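# Move nine blocks from a sliding-lid box into three cups

## Task

Slide the box's self-closing lid open (it opens away from the cups), remove all nine blocks from the box, and leave exactly three blocks in each of the three cups. No more than four lid openings are allowed; a push that reopens the lid before it has fully closed again does not count as a new opening.

## Robot and tools

Robot: two arms on one table, left_arm (carrying a left hand) with its base on the +y side and right_arm (carrying a right hand) on the -y side. The names do not match image sides. Scene frame: origin on the table top halfway between the bases, table surface at z = 0, +z up. Reported hand positions, orientations (quat_wxyz) and velocities are given in this frame, in metres, m/s and rad/s.

Hand point: a spot about 0.05 m in front of the palm. Its +z runs along the straight fingers, +y leaves the palm, and +x runs across the palm away from the thumb on the right hand (toward the thumb on the left hand). Straight fingertips sit about 0.06 to 0.07 m past the point along +z and about 0.06 m behind it along -y. A bracket on the little-finger side of the wrist can strike things, and with the fingers level the wrist may hang lower than the point and touch the table first.

The 28-number row, used by execute_actions and move, always has all 28 values, each between -1 and 1, in this order: left_arm dx, dy, dz, rx, ry, rz; left hand little, ring, middle, index, thumb_bend, thumb_turn, force_limit, speed; right_arm dx, dy, dz, rx, ry, rz; right hand with the same eight. The six pose numbers are offsets, not poses: they are measured along the scene axes from that arm's Hand target as it stood when the action or move began, and the rotation (rx, ry, rz, a rotation vector) turns about that target's position. A value of 1.0 equals 0.6 m or 180 degrees. Six zeros re-request the current Hand target; repeating a nonzero offset moves the arm further. Commanded orientation is clipped to within 32 degrees of the measured one per step.

The hand numbers are absolute targets, not offsets. Fingers and thumb_bend: +1 straight, -1 curled. thumb_turn: +1 beside the palm, -1 across in front of it (needed to grip an object roughly 0.035 to 0.065 m thick). force_limit runs linearly from about 0 N at -1 to 10 N at +1 (15 N for the two thumb motors). speed rises from near zero at -1 to full at +0.48 and stays full above. There is no keep-as-is value: to leave a hand alone, resend the eight numbers last sent to it; before any have been sent, use its hand_measured six plus hand_force_limit and hand_speed. For a soft grip close with speed at -0.94 or below.

execute_actions: actions is a list of actions; each action is a list of up to 15 rows, one per 1/30 s step; a short action repeats its last row to fill 15 steps. Each action starts from the current Hand target, and every row inside it is measured from that same start. cameras chooses images; they come by default only when actions is empty.

move: target is one row, or up to 15 rows all counted from the same starting Hand targets. speed is the path top speed in m/s (0.002 to 3.6, default 0.25), one number or one per target. blend (m) rounds corners in a list; 0 stops at each target. stop_force (3 to 120 N) ends an arm's path when its wrist sensor feels that much push against the motion; zero (default true) re-zeros before the move. blocking=false returns after about 0.5 s while motion continues (not allowed with stop_force). Paths do not avoid obstacles or the other arm; keep paths away from an arm's own base.

wait: seconds 0 to 10; the arms hold their last command. stop: brakes a running move. zoom_image: camera (cam_low, cam_left_wrist or cam_right_wrist) and region [x0, y0, x1, y1] in pixels of the latest 672x504 image, at most 504 per side. show_instructions: shows the reference pages. zero_wrist_force: arm is left_arm or right_arm; subtracts the present reading. finished_scene: scene is the current scene number; ends it for good.

Results: Hand target (the last commanded pose, which the next offsets build on), end_effector_position and quat, joint data, Wrist force and Wrist torque along the hand's own axes plus the peak since last shown, and per hand hand_measured, hand_stopped_by (moving, target, force, stalled, fault) and hand_load_n (positive when pushed open; near 0 after a lost grip). A move adds a move: line: done, off_target, moving, held or fault, with limits=paced (pose clipped) or limits=held (steps withheld). The hand often settles short of Hand target; send the remaining distance as an offset.

Avoid: objects leaving the table, dropping blocks from height or releasing them in motion, any contact between the two arms (a hand closing on the other hand's fingers counts), and pressing past firm contact, since the arms are stiff. An outside force near 150 N or joint torque beyond the limits (132 N m for the three large joints, 24.6 N m for wrists) stops the arm for 10 s. Long stretched holds or unreachable targets heat motors; a MOTOR HOT line warns, and 85 °C brakes the arm. Too much force on fingers also counts against the run.

Each tool is called after ">>>" as a command line: name --argument value for each argument, lists and objects as JSON in quotes; but a table of rows of numbers goes row by row, as --pt "numbers of a row", without its own name.

Reference images:

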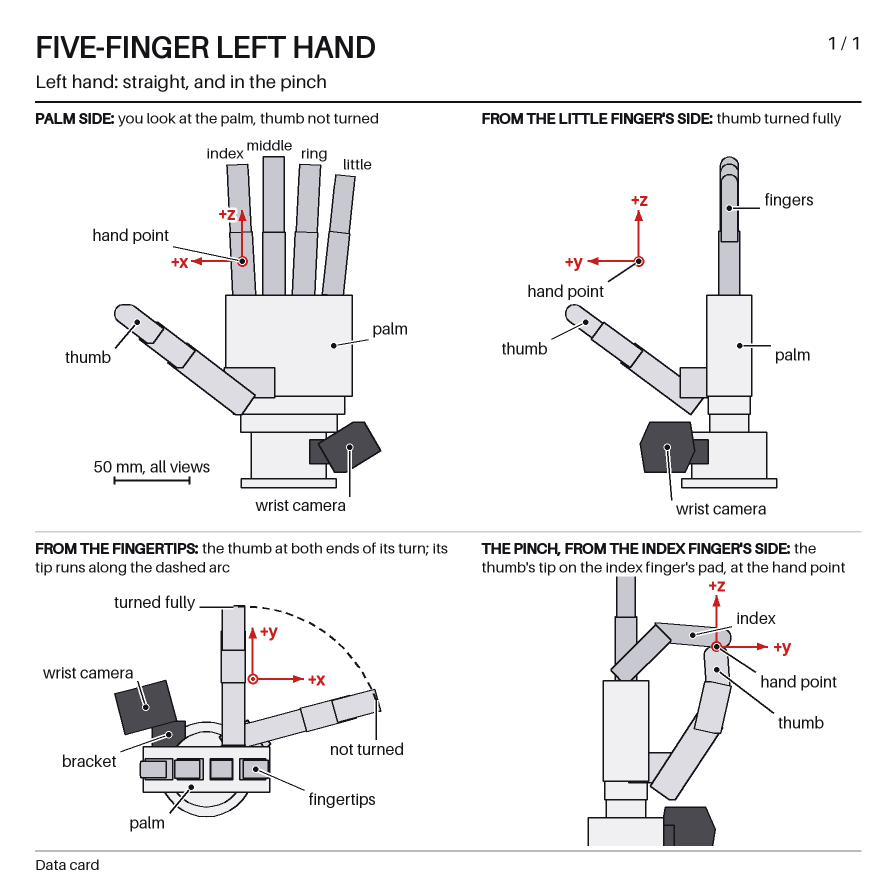

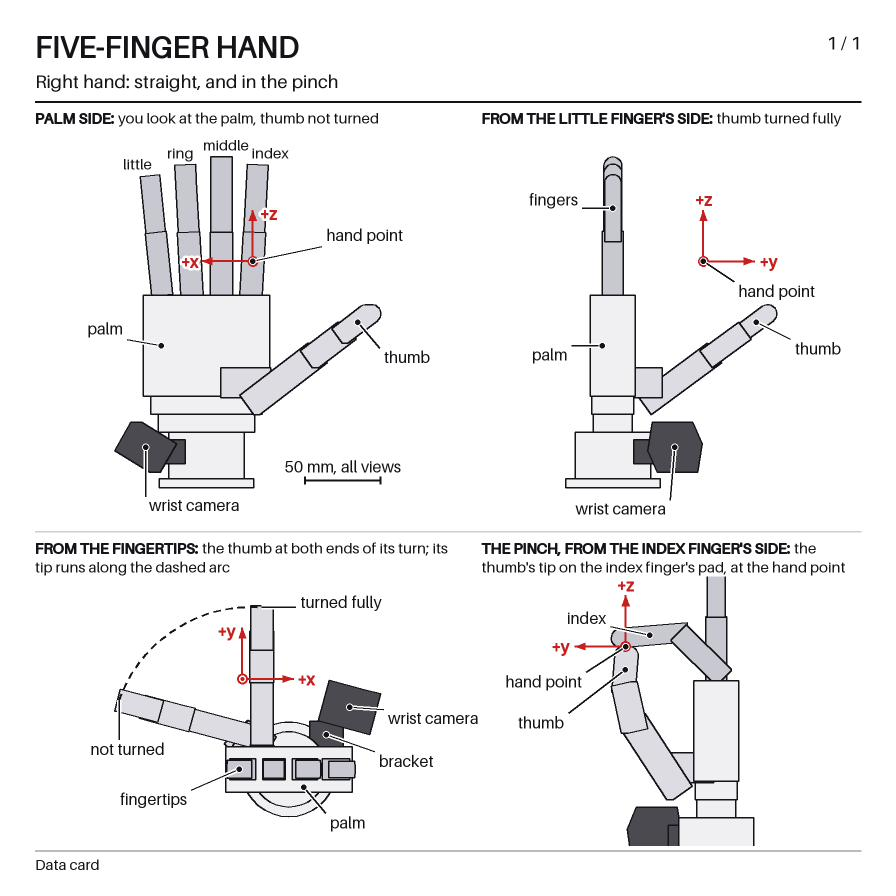

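## Session

>>> execute_actions --actions '[]' --cameras '["all"]'

Scene clock: 0.00 s.
left_arm: end_effector_position=(+0.0638, +0.2561, +0.4797) hand_measured=(+1.000, +1.000, +1.000, +1.000, +1.000, +1.000) hand_load_n=(+0.0, +0.0, +0.0, +0.0, +0.0, +0.0) hand_stopped_by=(target, target, target, target, target, target) hand_force_limit=0.00 hand_speed=-0.80 end_effector_quat_wxyz=(-0.004, +0.938, -0.347, +0.002) | right_arm: end_effector_position=(+0.1704, -0.3176, +0.4856) hand_measured=(+1.000, +1.000, +1.000, +1.000, +1.000, +1.000) hand_load_n=(+0.0, +0.0, +0.0, +0.0, +0.0, +0.0) hand_stopped_by=(target, target, target, target, target, target) hand_force_limit=0.00 hand_speed=-0.80 end_effector_quat_wxyz=(+0.007, -0.332, +0.943, +0.010)
Joint positions: left_arm=[4.307 -1.407 -1.345 1.185 -1.579 1.861] | right_arm=[-1.191 -1.715 1.315 1.956 1.551 -1.888]
Joint velocities: within noise
Joint torques (N m): no reading
Wrist force (N): no reading
Wrist torque (N m): no reading
Wrist force, peak (N): no reading
Hand target: left_arm +0.0638, +0.2561, +0.4797; -0.004, +0.938, -0.347, +0.002 | right_arm +0.1704, -0.3176, +0.4856; +0.007, -0.332, +0.943, +0.010

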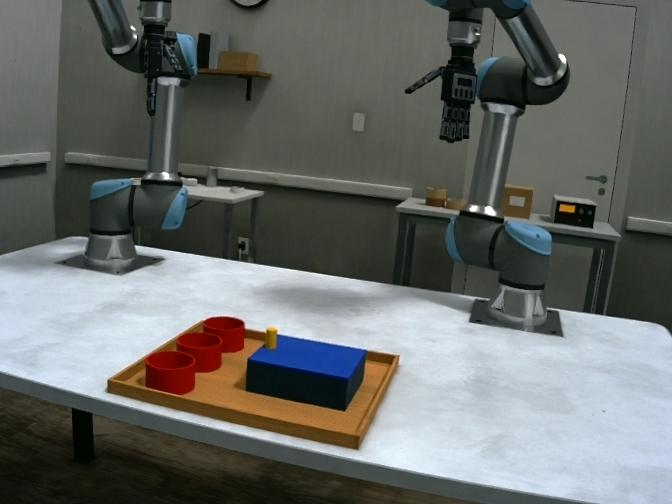

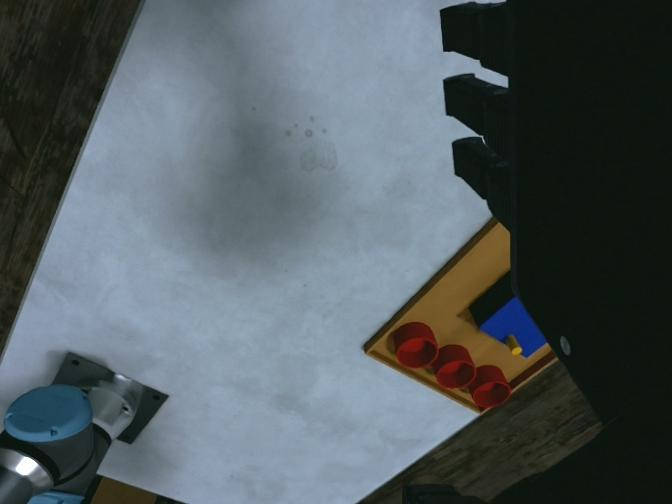

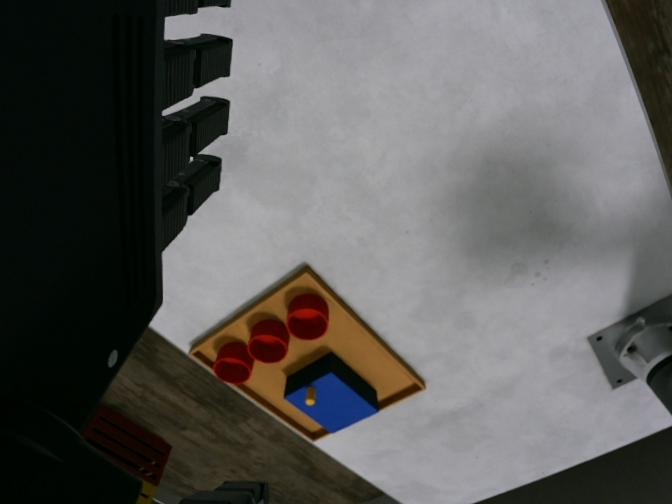

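>>> zoom_image --camera "cam_low" --region '[90, 290, 420, 460]'

>>> zoom_image --camera "cam_right_wrist" --region '[170, 250, 440, 450]'

>>> zoom_image --camera "cam_left_wrist" --region '[350, 210, 560, 420]'

Scaled by 1.527.

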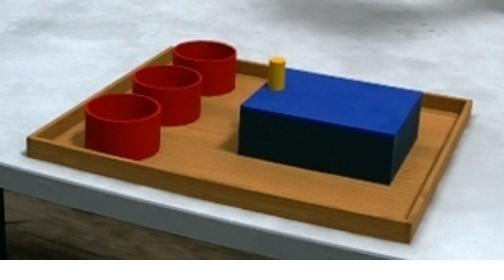

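Scaled by 1.867.

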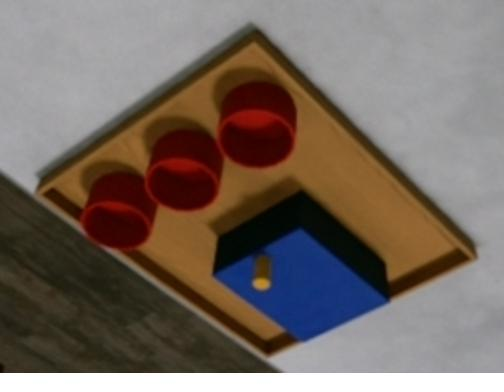

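Scaled by 2.400.

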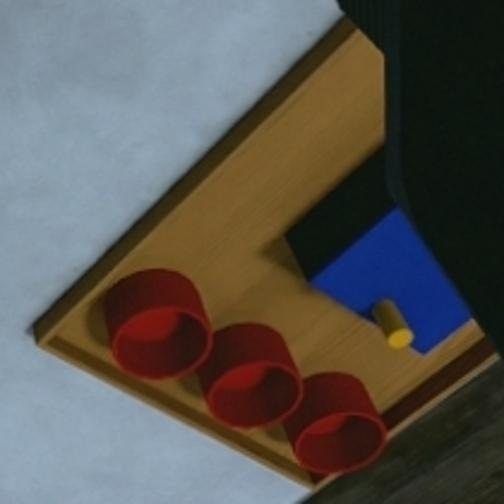

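>>> move --pt "0.477 -0.01 -0.1 0 0 -0.7744 -1 -1 0.3 0.3 1 1 0 0 0 0 0 0 0 0 1 1 1 1 1 1 0 -0.8" --pt "0.885 -0.2467 -0.4 -0.1111 -0.3001 -0.7246 -1 -1 0.3 0.3 1 1 0 0 0 0 0 0 0 0 1 1 1 1 1 1 0 -0.8" --speed 0.4 --blend '[0.05, 0]' --cameras '["all"]'

Scene clock: 113.50 s.
left_arm: end_effector_position=(+0.5935, +0.1086, +0.2392) hand_measured=(-1.000, -1.000, +0.300, +0.300, +1.000, +1.000) hand_load_n=(+0.0, +0.0, +0.0, +0.0, +0.0, -0.5) hand_stopped_by=(target, target, target, target, target, target) hand_force_limit=0.00 hand_speed=0.00 end_effector_quat_wxyz=(-0.085, +0.021, -0.897, +0.432) | right_arm: end_effector_position=(+0.1704, -0.3176, +0.4856) hand_measured=(+1.000, +1.000, +1.000, +1.000, +1.000, +1.000) hand_load_n=(+0.0, +0.0, +0.0, +0.0, +0.0, +0.0) hand_stopped_by=(target, target, target, target, target, target) hand_force_limit=0.00 hand_speed=-0.80 end_effector_quat_wxyz=(+0.007, -0.332, +0.943, +0.010)
Joint positions: left_arm=[4.54 -2.715 -0.035 1.647 -0.756 4.275] | right_arm=[-1.191 -1.715 1.315 1.956 1.551 -1.888]
Joint torques (N m): left_arm=[-3.85 54.51 23.57 0.24 2.96 0.53] | right_arm=[0.2 -12.67 -14.84 2.48 -0.42 -0.25]
Wrist force (N): left_arm=[0.5 2.0 -0.1] | right_arm=[0.1 -0.3 -0.1]
Wrist torque (N m): left_arm=[0.06 0.02 -0.10] | right_arm=[-0.03 -0.01 0.00]
Wrist force, peak (N): left_arm=[-0.5 3.2 0.9] | right_arm=[-0.3 0.3 0.5]
Hand target: left_arm +0.5948, +0.1081, +0.2397; +0.000, +0.000, +0.922, -0.387 | right_arm +0.1704, -0.3176, +0.4856; +0.007, -0.332, +0.943, +0.010
Off the commanded pose: left_arm 0.001 m, 12 deg | right_arm 0.000 m, 0 deg.
elbow stopped short (left arm): the move would have taken joint 3 (elbow) straighter than the controller allows.
move: off_target (left_arm)
camera_calibration:
cam_left_wrist: T_world_to_cam=[[-0.251661, -0.618161, 0.744677, 0.0300587], [-0.909326, 0.41446, 0.0367421, 0.482701], [-0.331351, -0.667907, -0.666413, 0.54153], [0, 0, 0, 1]] pos_world=[0.625934, 0.180213, 0.320763]

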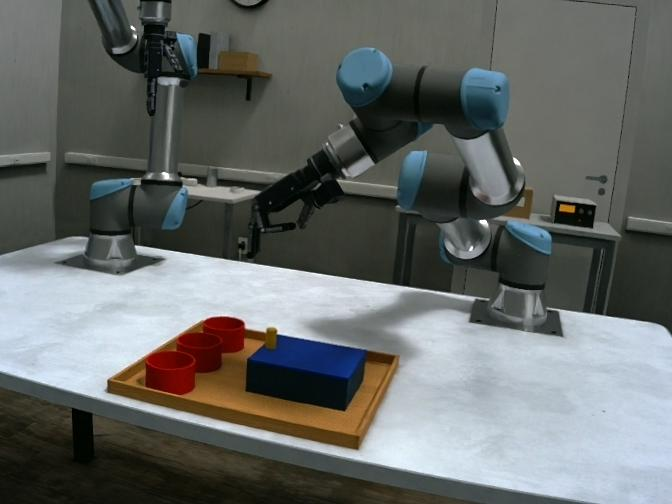

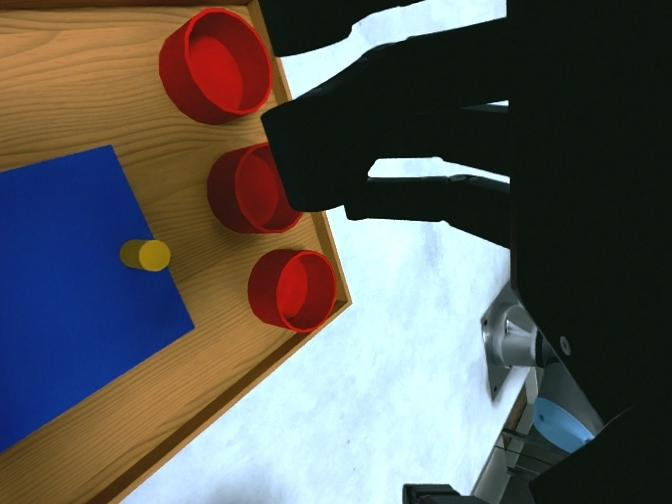

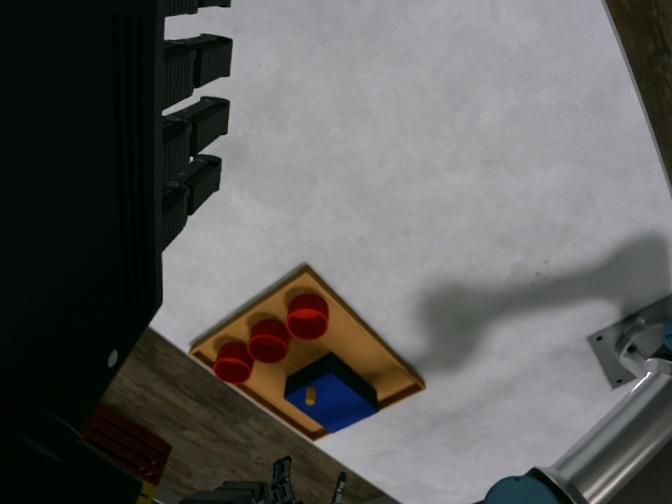

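>>> move --target '[-0.0147, -0.0297, -0.1328, -0.0828, -0.0109, 0.0828, -1, -1, 0.3, 0.3, 1, 1, 0, 0, 0, 0, 0, 0, 0, 0, 1, 1, 1, 1, 1, 1, 0, -0.8]' --speed 0.2 --cameras '["all"]'

Scene clock: 128.13 s.
left_arm: end_effector_position=(+0.5860, +0.0904, +0.1602) hand_measured=(-1.000, -1.000, +0.300, +0.300, +1.000, +1.000) hand_load_n=(+0.0, +0.0, +0.0, -0.5, +0.5, -0.5) hand_stopped_by=(target, target, target, target, target, target) hand_force_limit=0.00 hand_speed=0.00 end_effector_quat_wxyz=(-0.065, +0.113, -0.856, +0.500) | right_arm: end_effector_position=(+0.1704, -0.3176, +0.4856) hand_measured=(+1.000, +1.000, +1.000, +1.000, +1.000, +1.000) hand_load_n=(+0.0, +0.0, +0.0, +0.0, +0.0, +0.0) hand_stopped_by=(target, target, target, target, target, target) hand_force_limit=0.00 hand_speed=-0.80 end_effector_quat_wxyz=(+0.007, -0.332, +0.943, +0.010)
Joint positions: left_arm=[4.555 -2.473 -0.747 2.286 -0.659 3.96] | right_arm=[-1.191 -1.715 1.315 1.956 1.551 -1.888]
Joint torques (N m): left_arm=[-5.05 46.52 10.94 0.28 0.52 -1.19] | right_arm=[-0.33 -11.63 -15.73 2.66 -0.61 -0.12]
Wrist force (N): left_arm=[0.1 2.0 -0.2] | right_arm=[-0.3 0.0 0.1]
Wrist torque (N m): left_arm=[0.05 0.07 -0.12] | right_arm=[-0.01 0.04 -0.02]
Wrist force, peak (N): left_arm=[0.1 3.6 0.3] | right_arm=[0.2 -0.5 0.3]
Hand target: left_arm +0.5860, +0.0903, +0.1600; +0.065, -0.113, +0.856, -0.500 | right_arm +0.1704, -0.3176, +0.4856; +0.007, -0.332, +0.943, +0.010
Off the commanded pose: left_arm 0.000 m, 0 deg | right_arm 0.000 m, 0 deg.
move: done
camera_calibration:
cam_left_wrist: T_world_to_cam=[[-0.0889251, -0.50244, 0.860027, -0.0484788], [-0.953075, 0.293781, 0.0730848, 0.517157], [-0.28938, -0.813171, -0.504987, 0.436835], [0, 0, 0, 1]] pos_world=[0.61499, 0.178933, 0.224493]

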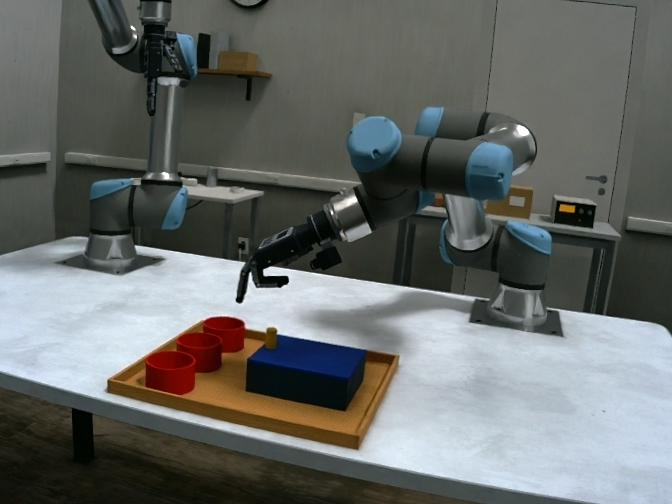

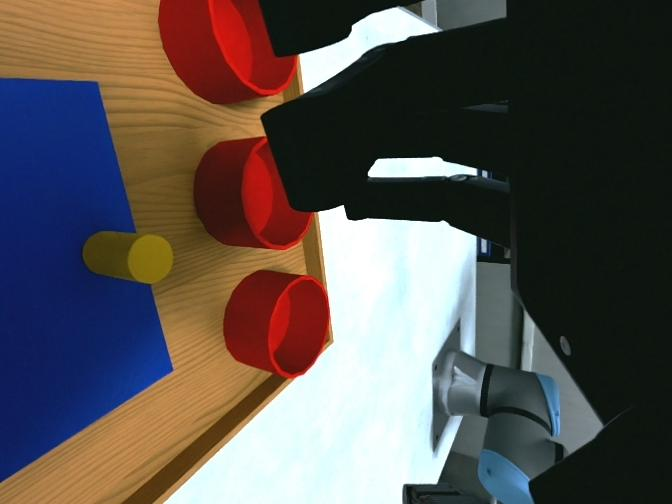

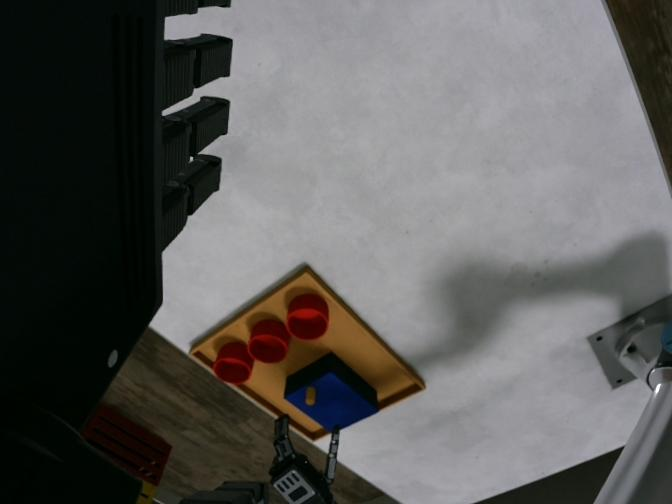

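>>> zoom_image --camera "cam_low" --region '[200, 200, 360, 320]'

>>> zoom_image --camera "cam_right_wrist" --region '[240, 340, 400, 504]'

Scaled by 3.150.

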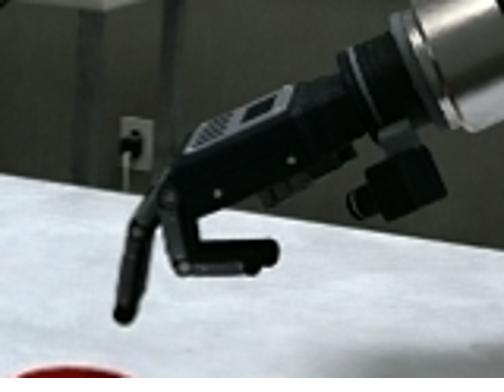

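Scaled by 3.073.

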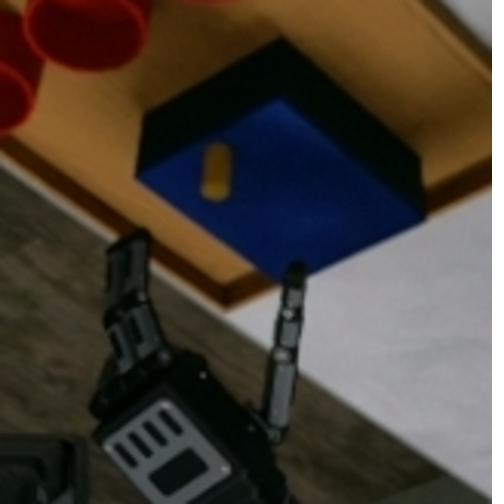

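>>> move --target '[0, 0.008, -0.0333, 0, 0, 0, -1, -1, 0.05, 0.05, 1, 1, 0, 0, 0, 0, 0, 0, 0, 0, 1, 1, 1, 1, 1, 1, 0, -0.8]' --speed 0.1 --cameras '["cam_low", "cam_right_wrist", "cam_left_wrist"]'

>>> zoom_image --camera "cam_low" --region '[200, 230, 400, 380]'

>>> zoom_image --camera "cam_right_wrist" --region '[240, 340, 400, 504]'

Scene clock: 135.70 s.
left_arm: end_effector_position=(+0.5860, +0.0952, +0.1398) hand_measured=(-1.000, -1.000, +0.050, +0.050, +1.000, +1.000) hand_load_n=(+0.0, +0.0, +0.0, +0.0, +0.0, -0.5) hand_stopped_by=(target, target, target, target, target, target) hand_force_limit=0.00 hand_speed=0.00 end_effector_quat_wxyz=(-0.065, +0.113, -0.856, +0.500) end_effector_velocity=(+0.000, +0.000, +0.002) end_effector_angular_velocity=(+0.000, +0.002, +0.001) | right_arm: end_effector_position=(+0.1704, -0.3176, +0.4856) hand_measured=(+1.000, +1.000, +1.000, +1.000, +1.000, +1.000) hand_load_n=(+0.0, +0.0, +0.0, +0.0, +0.0, +0.0) hand_stopped_by=(target, target, target, target, target, target) hand_force_limit=0.00 hand_speed=-0.80 end_effector_quat_wxyz=(+0.007, -0.332, +0.943, +0.010)
Joint positions: left_arm=[4.563 -2.476 -0.795 2.33 -0.654 3.97] | right_arm=[-1.191 -1.715 1.315 1.956 1.551 -1.888]
Joint velocities: left_arm=[0.001 0 0.004 -0.006 0 -0.001] | right_arm=[within noise]
Joint torques (N m): left_arm=[0.54 62.76 25.48 -2.57 1.77 -1.13] | right_arm=[0.47 -11.72 -15.1 2.43 -0.68 -0.19]
Wrist force (N): left_arm=[0.0 1.8 -0.5] | right_arm=[0.0 0.2 0.2]
Wrist torque (N m): left_arm=[0.05 0.06 -0.12] | right_arm=[0.02 -0.01 0.01]
Wrist force, peak (N): left_arm=[0.0 2.8 -0.1] | right_arm=[0.5 0.1 -0.3]
Hand target: left_arm +0.5860, +0.0951, +0.1400; +0.065, -0.113, +0.856, -0.500 | right_arm +0.1704, -0.3176, +0.4856; +0.007, -0.332, +0.943, +0.010
Off the commanded pose: left_arm 0.000 m, 0 deg | right_arm 0.000 m, 0 deg.
move: done
camera_calibration:
cam_left_wrist: T_world_to_cam=[[-0.088692, -0.502373, 0.86009, -0.0287778], [-0.953045, 0.293815, 0.0733377, 0.517155], [-0.28955, -0.8132, -0.504843, 0.430569], [0, 0, 0, 1]] pos_world=[0.614991, 0.183733, 0.204194]

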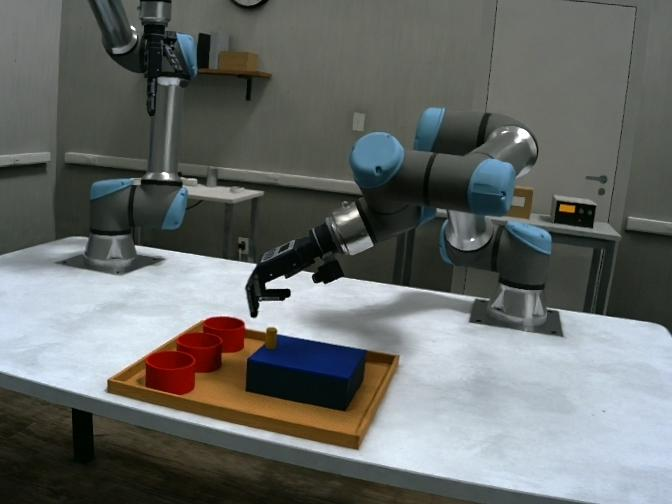

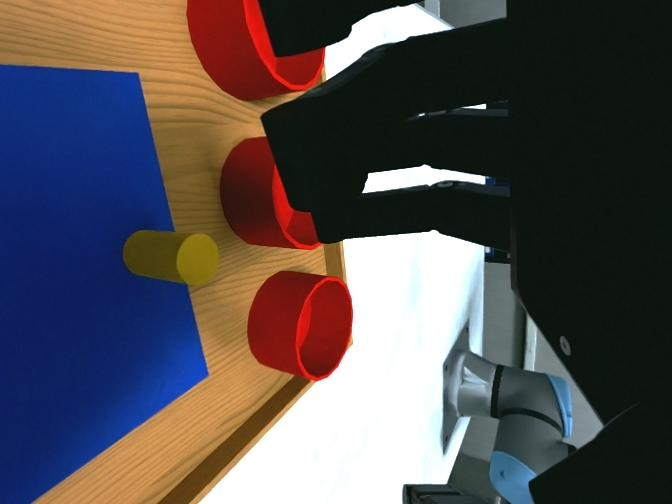

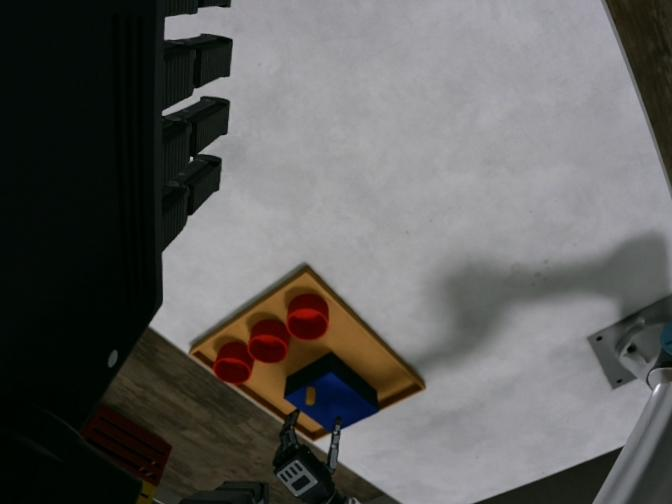

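Scaled by 2.520.

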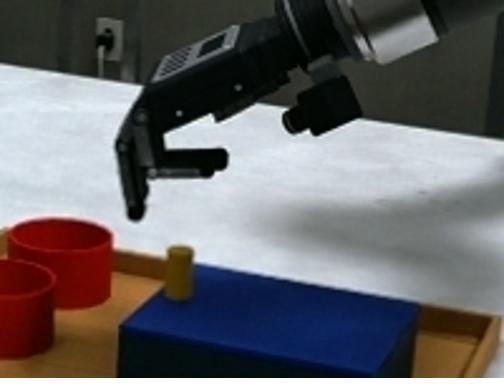

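Scaled by 3.073.

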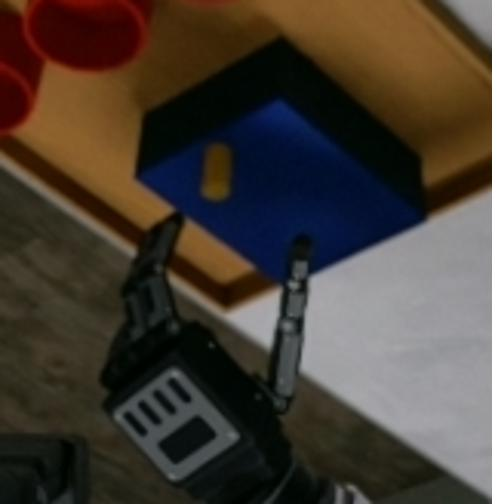

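>>> move --target '[0, 0, -0.0667, 0, 0, 0, -1, -1, 0.05, 0.05, 1, 1, 0, 0, 0, 0, 0, 0, 0, 0, 1, 1, 1, 1, 1, 1, 0, -0.8]' --speed 0.06 --stop_force 8 --cameras '["cam_low", "cam_right_wrist"]'

>>> zoom_image --camera "cam_low" --region '[200, 260, 400, 410]'

>>> zoom_image --camera "cam_right_wrist" --region '[260, 340, 400, 480]'

Scene clock: 142.53 s.
left_arm: end_effector_position=(+0.5860, +0.0951, +0.1000) hand_measured=(-1.000, -1.000, +0.050, +0.050, +1.000, +1.000) hand_load_n=(+0.0, +0.0, +0.0, +0.0, +0.0, +0.0) hand_stopped_by=(target, target, target, target, target, target) hand_force_limit=0.00 hand_speed=0.00 end_effector_quat_wxyz=(-0.065, +0.113, -0.856, +0.500) | right_arm: end_effector_position=(+0.1704, -0.3176, +0.4856) hand_measured=(+1.000, +1.000, +1.000, +1.000, +1.000, +1.000) hand_load_n=(+0.0, +0.0, +0.0, +0.0, +0.0, +0.0) hand_stopped_by=(target, target, target, target, target, target) hand_force_limit=0.00 hand_speed=-0.80 end_effector_quat_wxyz=(+0.007, -0.332, +0.943, +0.010)
Joint positions: left_arm=[4.563 -2.498 -0.858 2.414 -0.654 3.969] | right_arm=[-1.191 -1.715 1.315 1.956 1.551 -1.888]
Joint torques (N m): left_arm=[-13.26 72.24 25.63 -1.85 -0.06 -1.4] | right_arm=[-0.38 -13.39 -14.99 2.52 -0.81 -0.02]
Wrist force (N): left_arm=[-0.1 1.9 -0.3] | right_arm=[0.1 -0.1 0.0]
Wrist torque (N m): left_arm=[0.05 0.07 -0.12] | right_arm=[-0.01 -0.02 0.01]
Wrist force, peak (N): left_arm=[-0.1 2.7 0.3] | right_arm=[0.0 0.5 0.3]
Hand target: left_arm +0.5860, +0.0951, +0.1000; +0.065, -0.113, +0.856, -0.500 | right_arm +0.1704, -0.3176, +0.4856; +0.007, -0.332, +0.943, +0.010
Off the commanded pose: left_arm 0.000 m, 0 deg | right_arm 0.000 m, 0 deg.
move: done
Images, in order (width x height): cam_low 672x504, cam_right_wrist 672x504.

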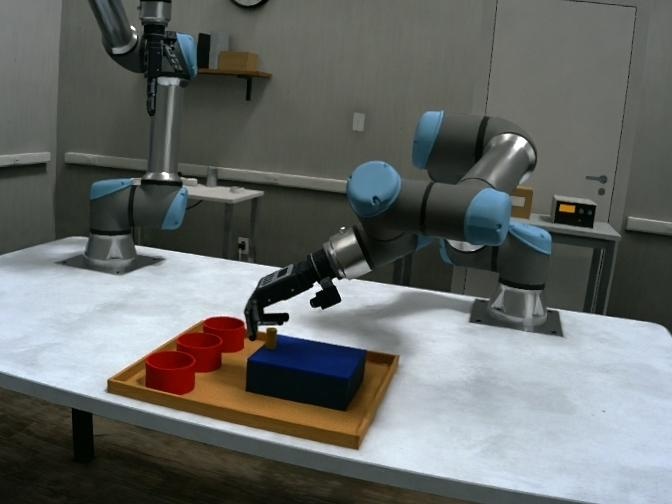

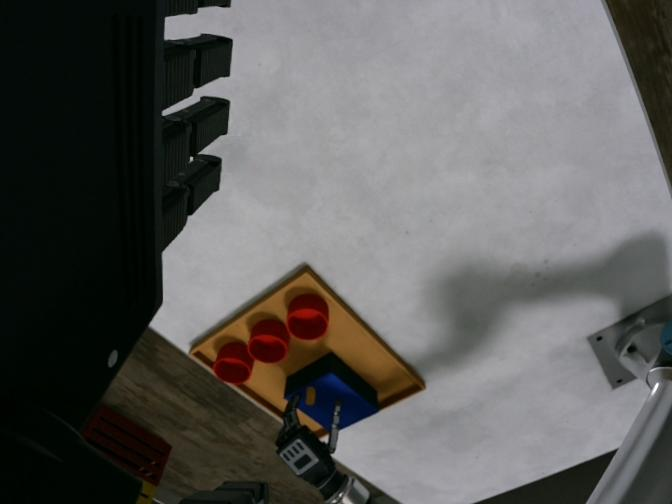

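Scaled by 2.520.

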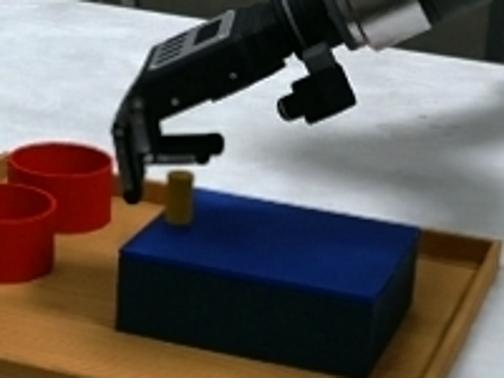

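Scaled by 3.600.

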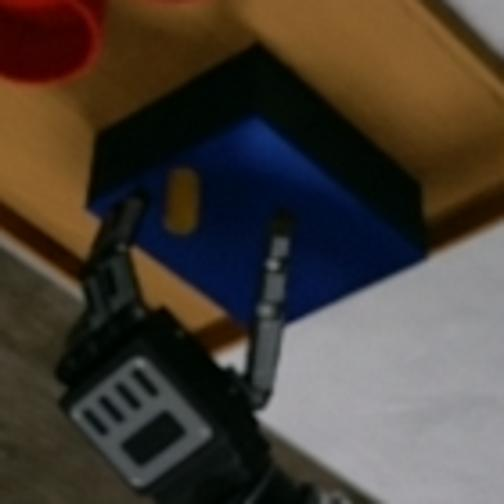

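>>> zoom_image --camera "cam_right_wrist" --region '[270, 370, 350, 450]'

Scaled by 6.300.

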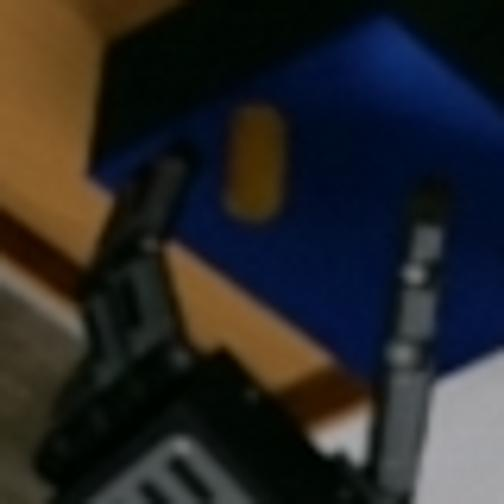

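>>> move --pt "-0.0167 0 0 0 0 0 -1 -1 0.05 0.05 1 1 0 0 0 0 0 0 0 0 1 1 1 1 1 1 0 -0.8" --pt "-0.0167 0.1 0 0 0 0 -1 -1 0.05 0.05 1 1 0 0 0 0 0 0 0 0 1 1 1 1 1 1 0 -0.8" --speed 0.04 --stop_force 10 --cameras '["cam_low", "cam_right_wrist"]'

>>> zoom_image --camera "cam_low" --region '[200, 260, 400, 410]'

>>> zoom_image --camera "cam_right_wrist" --region '[260, 340, 400, 480]'

Scene clock: 165.80 s.
left_arm: end_effector_position=(+0.5760, +0.1551, +0.1000) hand_measured=(-1.000, -1.000, +0.050, +0.050, +1.000, +1.000) hand_load_n=(+0.0, +0.0, +0.0, +1.0, +0.0, -0.5) hand_stopped_by=(target, target, target, target, target, target) hand_force_limit=0.00 hand_speed=0.00 end_effector_quat_wxyz=(-0.065, +0.113, -0.856, +0.500) | right_arm: end_effector_position=(+0.1704, -0.3176, +0.4856) hand_measured=(+1.000, +1.000, +1.000, +1.000, +1.000, +1.000) hand_load_n=(+0.0, +0.0, +0.0, +0.0, +0.0, +0.0) hand_stopped_by=(target, target, target, target, target, target) hand_force_limit=0.00 hand_speed=-0.80 end_effector_quat_wxyz=(+0.007, -0.332, +0.943, +0.010)
Joint positions: left_arm=[4.656 -2.437 -0.995 2.383 -0.604 4.102] | right_arm=[-1.191 -1.715 1.315 1.956 1.551 -1.888]
Joint torques (N m): left_arm=[-13.85 44.1 24.52 0.19 -0.68 0.55] | right_arm=[0.06 -13.34 -15.16 2.41 -1 -0.29]
Wrist force (N): left_arm=[0.3 1.8 0.6] | right_arm=[0.1 0.0 0.1]
Wrist torque (N m): left_arm=[0.08 0.06 -0.05] | right_arm=[-0.02 -0.01 0.00]
Wrist force, peak (N): left_arm=[-0.1 2.5 -0.2] | right_arm=[0.4 0.4 0.2]
Hand target: left_arm +0.5760, +0.1551, +0.1000; +0.065, -0.113, +0.856, -0.500 | right_arm +0.1704, -0.3176, +0.4856; +0.007, -0.332, +0.943, +0.010
Off the commanded pose: left_arm 0.000 m, 0 deg | right_arm 0.000 m, 0 deg.
move: done
Images, in order (width x height): cam_low 672x504, cam_right_wrist 672x504.

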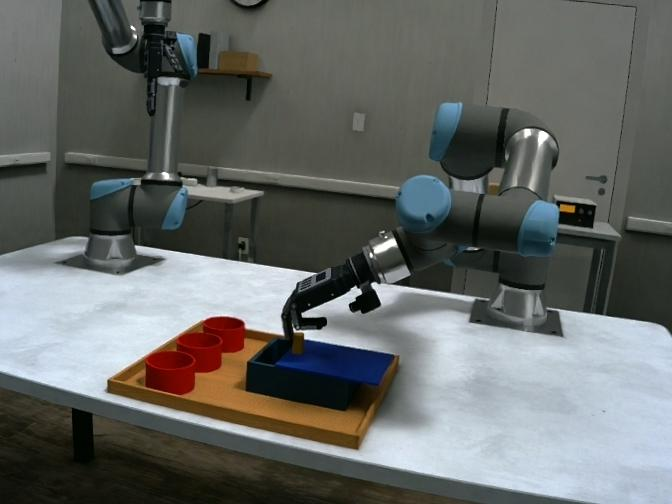

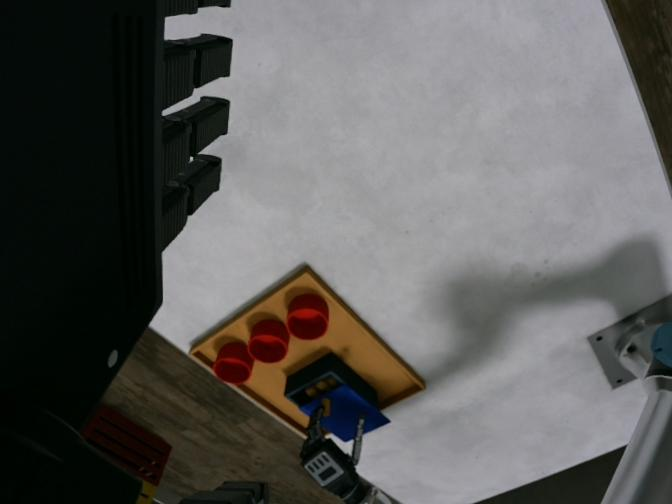

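Scaled by 2.520.

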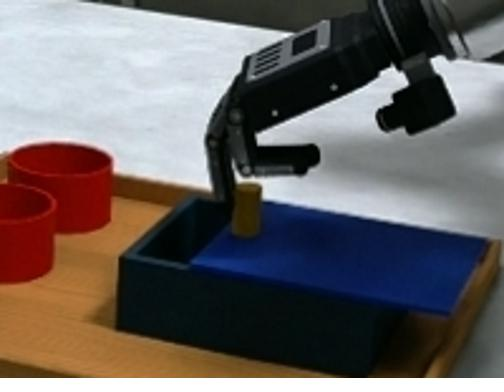

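Scaled by 3.600.

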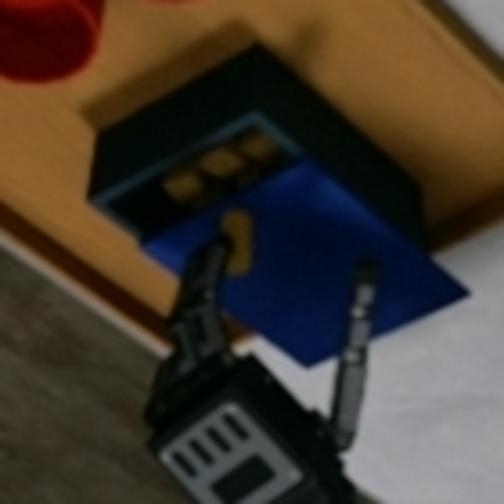

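>>> move --target '[0, 0.2, 0, 0, 0, 0, -1, -1, 0.05, 0.05, 1, 1, 0, 0, 0, 0, 0, 0, 0, 0, 1, 1, 1, 1, 1, 1, 0, -0.8]' --speed 0.04 --stop_force 10 --cameras '["cam_low", "cam_right_wrist"]'

>>> zoom_image --camera "cam_low" --region '[220, 260, 420, 410]'

>>> zoom_image --camera "cam_right_wrist" --region '[260, 340, 400, 480]'

Scene clock: 172.10 s.
left_arm: end_effector_position=(+0.5759, +0.2514, +0.1001) hand_measured=(-1.000, -1.000, +0.050, +0.052, +1.000, +1.000) hand_load_n=(+0.0, +0.0, +0.0, +12.5, +0.0, -0.5) hand_stopped_by=(target, target, target, target, target, target) hand_force_limit=0.00 hand_speed=0.00 end_effector_quat_wxyz=(-0.065, +0.113, -0.856, +0.500) | right_arm: end_effector_position=(+0.1704, -0.3176, +0.4856) hand_measured=(+1.000, +1.000, +1.000, +1.000, +1.000, +1.000) hand_load_n=(+0.0, +0.0, +0.0, -0.5, +0.0, +0.0) hand_stopped_by=(target, target, target, target, target, target) hand_force_limit=0.00 hand_speed=-0.80 end_effector_quat_wxyz=(+0.007, -0.332, +0.943, +0.010)
Joint positions: left_arm=[4.816 -2.426 -1.073 2.22 -0.54 4.374] | right_arm=[-1.191 -1.715 1.315 1.956 1.551 -1.888]
Joint torques (N m): left_arm=[11.26 67.28 23.68 -3.03 0.95 1.53] | right_arm=[-0.9 -12.25 -14.94 2.49 -0.91 -0.13]
Wrist force (N): left_arm=[3.0 -5.3 6.8] | right_arm=[0.0 0.0 0.0]
Wrist torque (N m): left_arm=[-0.05 0.13 0.01] | right_arm=[0.00 0.00 0.00]
Wrist force, peak (N): left_arm=[6.1 -12.4 14.1] | right_arm=[0.4 0.4 0.1]
Hand target: left_arm +0.5759, +0.2514, +0.1001; +0.065, -0.113, +0.856, -0.500 (not the last commanded pose) | right_arm +0.1704, -0.3176, +0.4856; +0.007, -0.332, +0.943, +0.010
Off the commanded pose: left_arm 0.024 m, 0 deg | right_arm 0.000 m, 0 deg.
move: contact (left_arm)
Images, in order (width x height): cam_low 672x504, cam_right_wrist 672x504.

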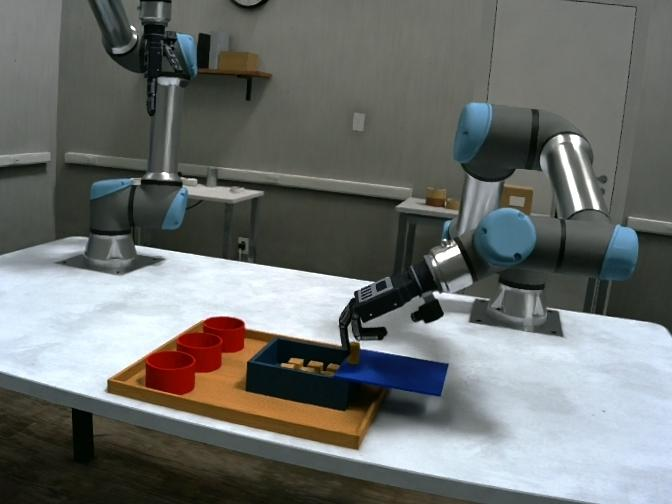

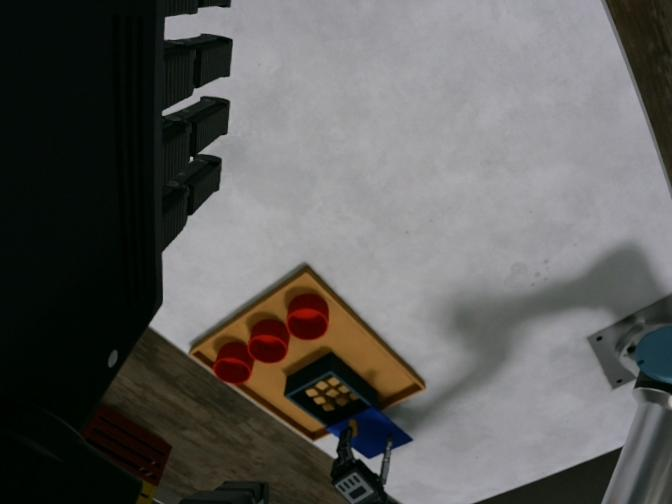

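Scaled by 2.520.

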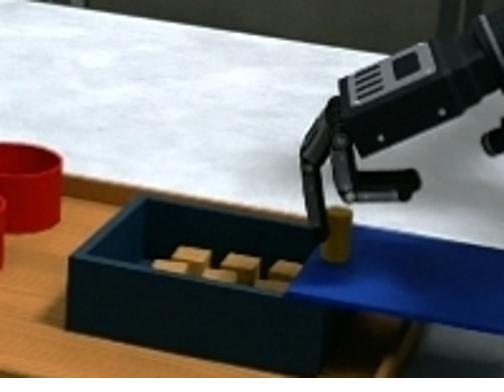

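Scaled by 3.600.

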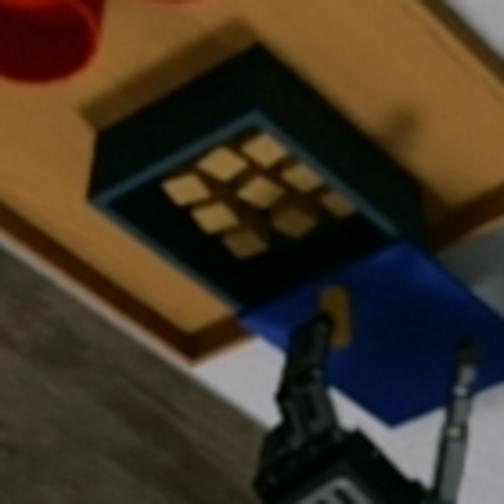

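>>> move --pt "0 -0.005 0 0 0 0 -1 -1 0.05 0.05 1 1 0 0 -0.0672 0.1787 0.1157 0.156 0.0587 0 1 1 1 1 1 1 0 -0.8" --pt "0 -0.005 0 0 0 0 -1 -1 0.05 0.05 1 1 0 0 -0.1052 0.2792 0.3112 0.312 0.1174 0 1 1 1 1 1 1 0 -0.8" --pt "0 -0.005 0 0 0 0 -1 -1 0.05 0.05 1 1 0 0 -0.1035 0.2748 0.5343 0.468 0.1762 0 1 1 1 1 1 1 0 -0.8" --pt "0 -0.005 0 0 0 0 -1 -1 0.05 0.05 1 1 0 0 -0.0718 0.191 0.698 0.598 0.2251 0 1 1 1 1 1 1 0 -0.8" --speed 0.3 --blend '[0.03, 0.03, 0.03, 0]' --cameras '["cam_low"]'

Scene clock: 220.17 s.
left_arm: end_effector_position=(+0.5759, +0.2484, +0.1001) hand_measured=(-1.000, -1.000, +0.050, +0.050, +1.000, +1.000) hand_load_n=(+0.0, +0.5, +0.0, +2.0, +0.0, -0.5) hand_stopped_by=(target, target, target, target, target, target) hand_force_limit=0.00 hand_speed=0.00 end_effector_quat_wxyz=(-0.065, +0.113, -0.856, +0.500) | right_arm: end_effector_position=(+0.1274, -0.2029, +0.9043) hand_measured=(+1.000, +1.000, +1.000, +1.000, +1.000, +1.000) hand_load_n=(+0.0, +0.0, +0.0, +0.0, +0.0, +0.0) hand_stopped_by=(target, target, target, target, target, target) hand_force_limit=0.00 hand_speed=-0.80 end_effector_quat_wxyz=(-0.014, -0.170, +0.501, +0.849)
Joint positions: left_arm=[4.811 -2.426 -1.071 2.227 -0.541 4.364] | right_arm=[-1.194 -1.72 1.331 1.986 -0.457 -1.911]
Joint torques (N m): left_arm=[8.97 68.28 15.63 -3.33 0.68 1.14] | right_arm=[-7.87 -22.43 -9.25 1.21 -3.43 0.73]
Wrist force (N): left_arm=[0.0 1.8 0.5] | right_arm=[-0.3 -2.6 -6.0]
Wrist torque (N m): left_arm=[0.11 0.06 0.00] | right_arm=[-0.02 0.28 -0.21]
Wrist force, peak (N): left_arm=[3.0 -5.7 6.9] | right_arm=[-0.2 -2.7 -6.1]
Hand target: left_arm +0.5759, +0.2484, +0.1001; +0.065, -0.113, +0.856, -0.500 | right_arm +0.1273, -0.2030, +0.9044; -0.014, -0.170, +0.501, +0.849
Off the commanded pose: left_arm 0.000 m, 0 deg | right_arm 0.000 m, 0 deg.
move: done
Images, in order (width x height): cam_low 672x504.

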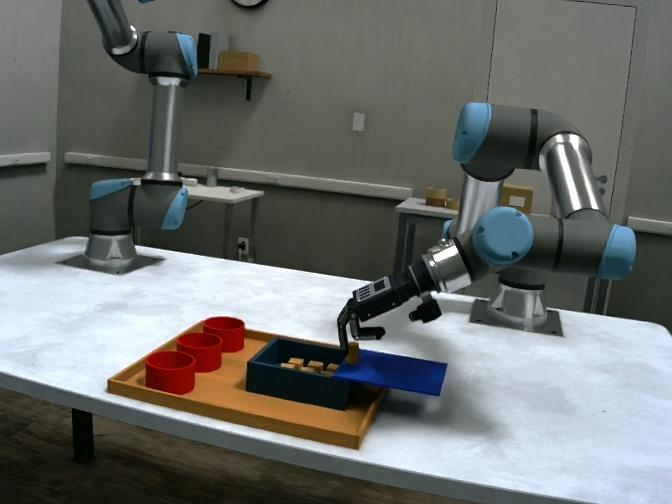

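>>> move --pt "0 0 0 0 0 0 -1 -1 0.05 0.05 1 1 0 0 -0.115 -0.0433 -0.1097 0.0587 -0.156 0 1 1 1 1 1 1 0 -0.8" --pt "0 0 0 0 0 0 -1 -1 0.05 0.05 1 1 0 0 -0.1632 -0.0614 -0.2662 0.1174 -0.312 0 1 1 1 1 1 1 0 -0.8" --pt "0 0 0 0 0 0 -1 -1 0.05 0.05 1 1 0 0 -0.1317 -0.0496 -0.4273 0.1762 -0.468 0 1 1 1 1 1 1 0 -0.8" --pt "0 0 0 0 0 0 -1 -1 0.05 0.05 1 1 0 0 -0.029 -0.0109 -0.5502 0.2349 -0.6239 0 1 1 1 1 1 1 0 -0.8" --pt "0 0 0 0 0 0 -1 -1 0.05 0.05 1 1 0 0 0.1175 0.0442 -0.6017 0.2936 -0.7799 0 1 1 1 1 1 1 0 -0.8" --pt "0 0 0 0 0 0 -1 -1 0.05 0.05 1 1 0 0 0.2683 0.101 -0.568 0.3523 -0.9359 0 1 1 1 1 1 1 0 -0.8" --speed 0.3 --blend '[0.03, 0.03, 0.03, 0.03, 0.03, 0]' --cameras '["cam_low"]'

Scene clock: 232.03 s.
left_arm: end_effector_position=(+0.5759, +0.2484, +0.1001) hand_measured=(-1.000, -1.000, +0.050, +0.050, +1.000, +1.000) hand_load_n=(+0.0, +0.0, +0.0, +1.5, +0.0, -0.5) hand_stopped_by=(target, target, target, target, target, target) hand_force_limit=0.00 hand_speed=0.00 end_effector_quat_wxyz=(-0.065, +0.113, -0.856, +0.500) | right_arm: end_effector_position=(+0.2882, -0.1425, +0.5636) hand_measured=(+1.000, +1.000, +1.000, +1.000, +1.000, +1.000) hand_load_n=(+0.0, +0.0, +0.0, +0.0, +0.0, +0.0) hand_stopped_by=(target, target, target, target, target, target) hand_force_limit=0.00 hand_speed=-0.80 end_effector_quat_wxyz=(-0.528, +0.799, +0.286, -0.017)
Joint positions: left_arm=[4.811 -2.426 -1.071 2.227 -0.541 4.364] | right_arm=[-1.193 -1.712 1.308 -1.131 -0.457 -1.921]
Joint torques (N m): left_arm=[10.81 65.64 10.52 -3.37 2.77 1] | right_arm=[7.71 -14.87 -29.03 -3.91 -0.54 -1.23]
Wrist force (N): left_arm=[-0.1 1.9 0.9] | right_arm=[-0.9 2.3 -1.8]
Wrist torque (N m): left_arm=[0.10 0.10 -0.01] | right_arm=[0.25 0.15 -0.01]
Wrist force, peak (N): left_arm=[-0.8 2.1 1.2] | right_arm=[0.1 -2.8 -6.3]
Hand target: left_arm +0.5759, +0.2484, +0.1001; +0.065, -0.113, +0.856, -0.500 | right_arm +0.2883, -0.1424, +0.5636; -0.528, +0.799, +0.286, -0.017
Off the commanded pose: left_arm 0.000 m, 0 deg | right_arm 0.000 m, 0 deg.
move: done
Images, in order (width x height): cam_low 672x504.

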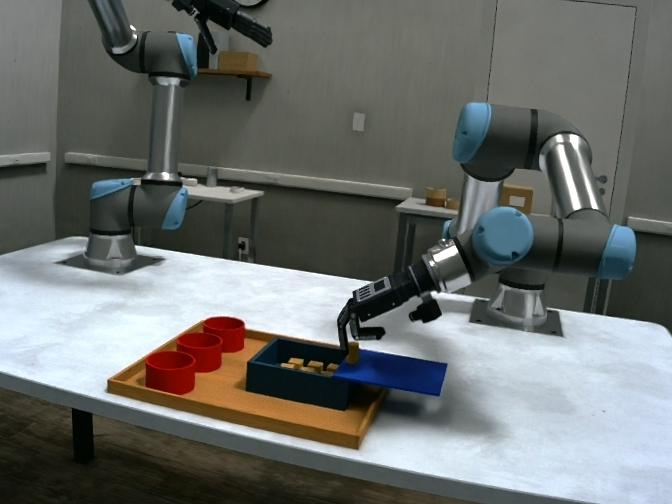

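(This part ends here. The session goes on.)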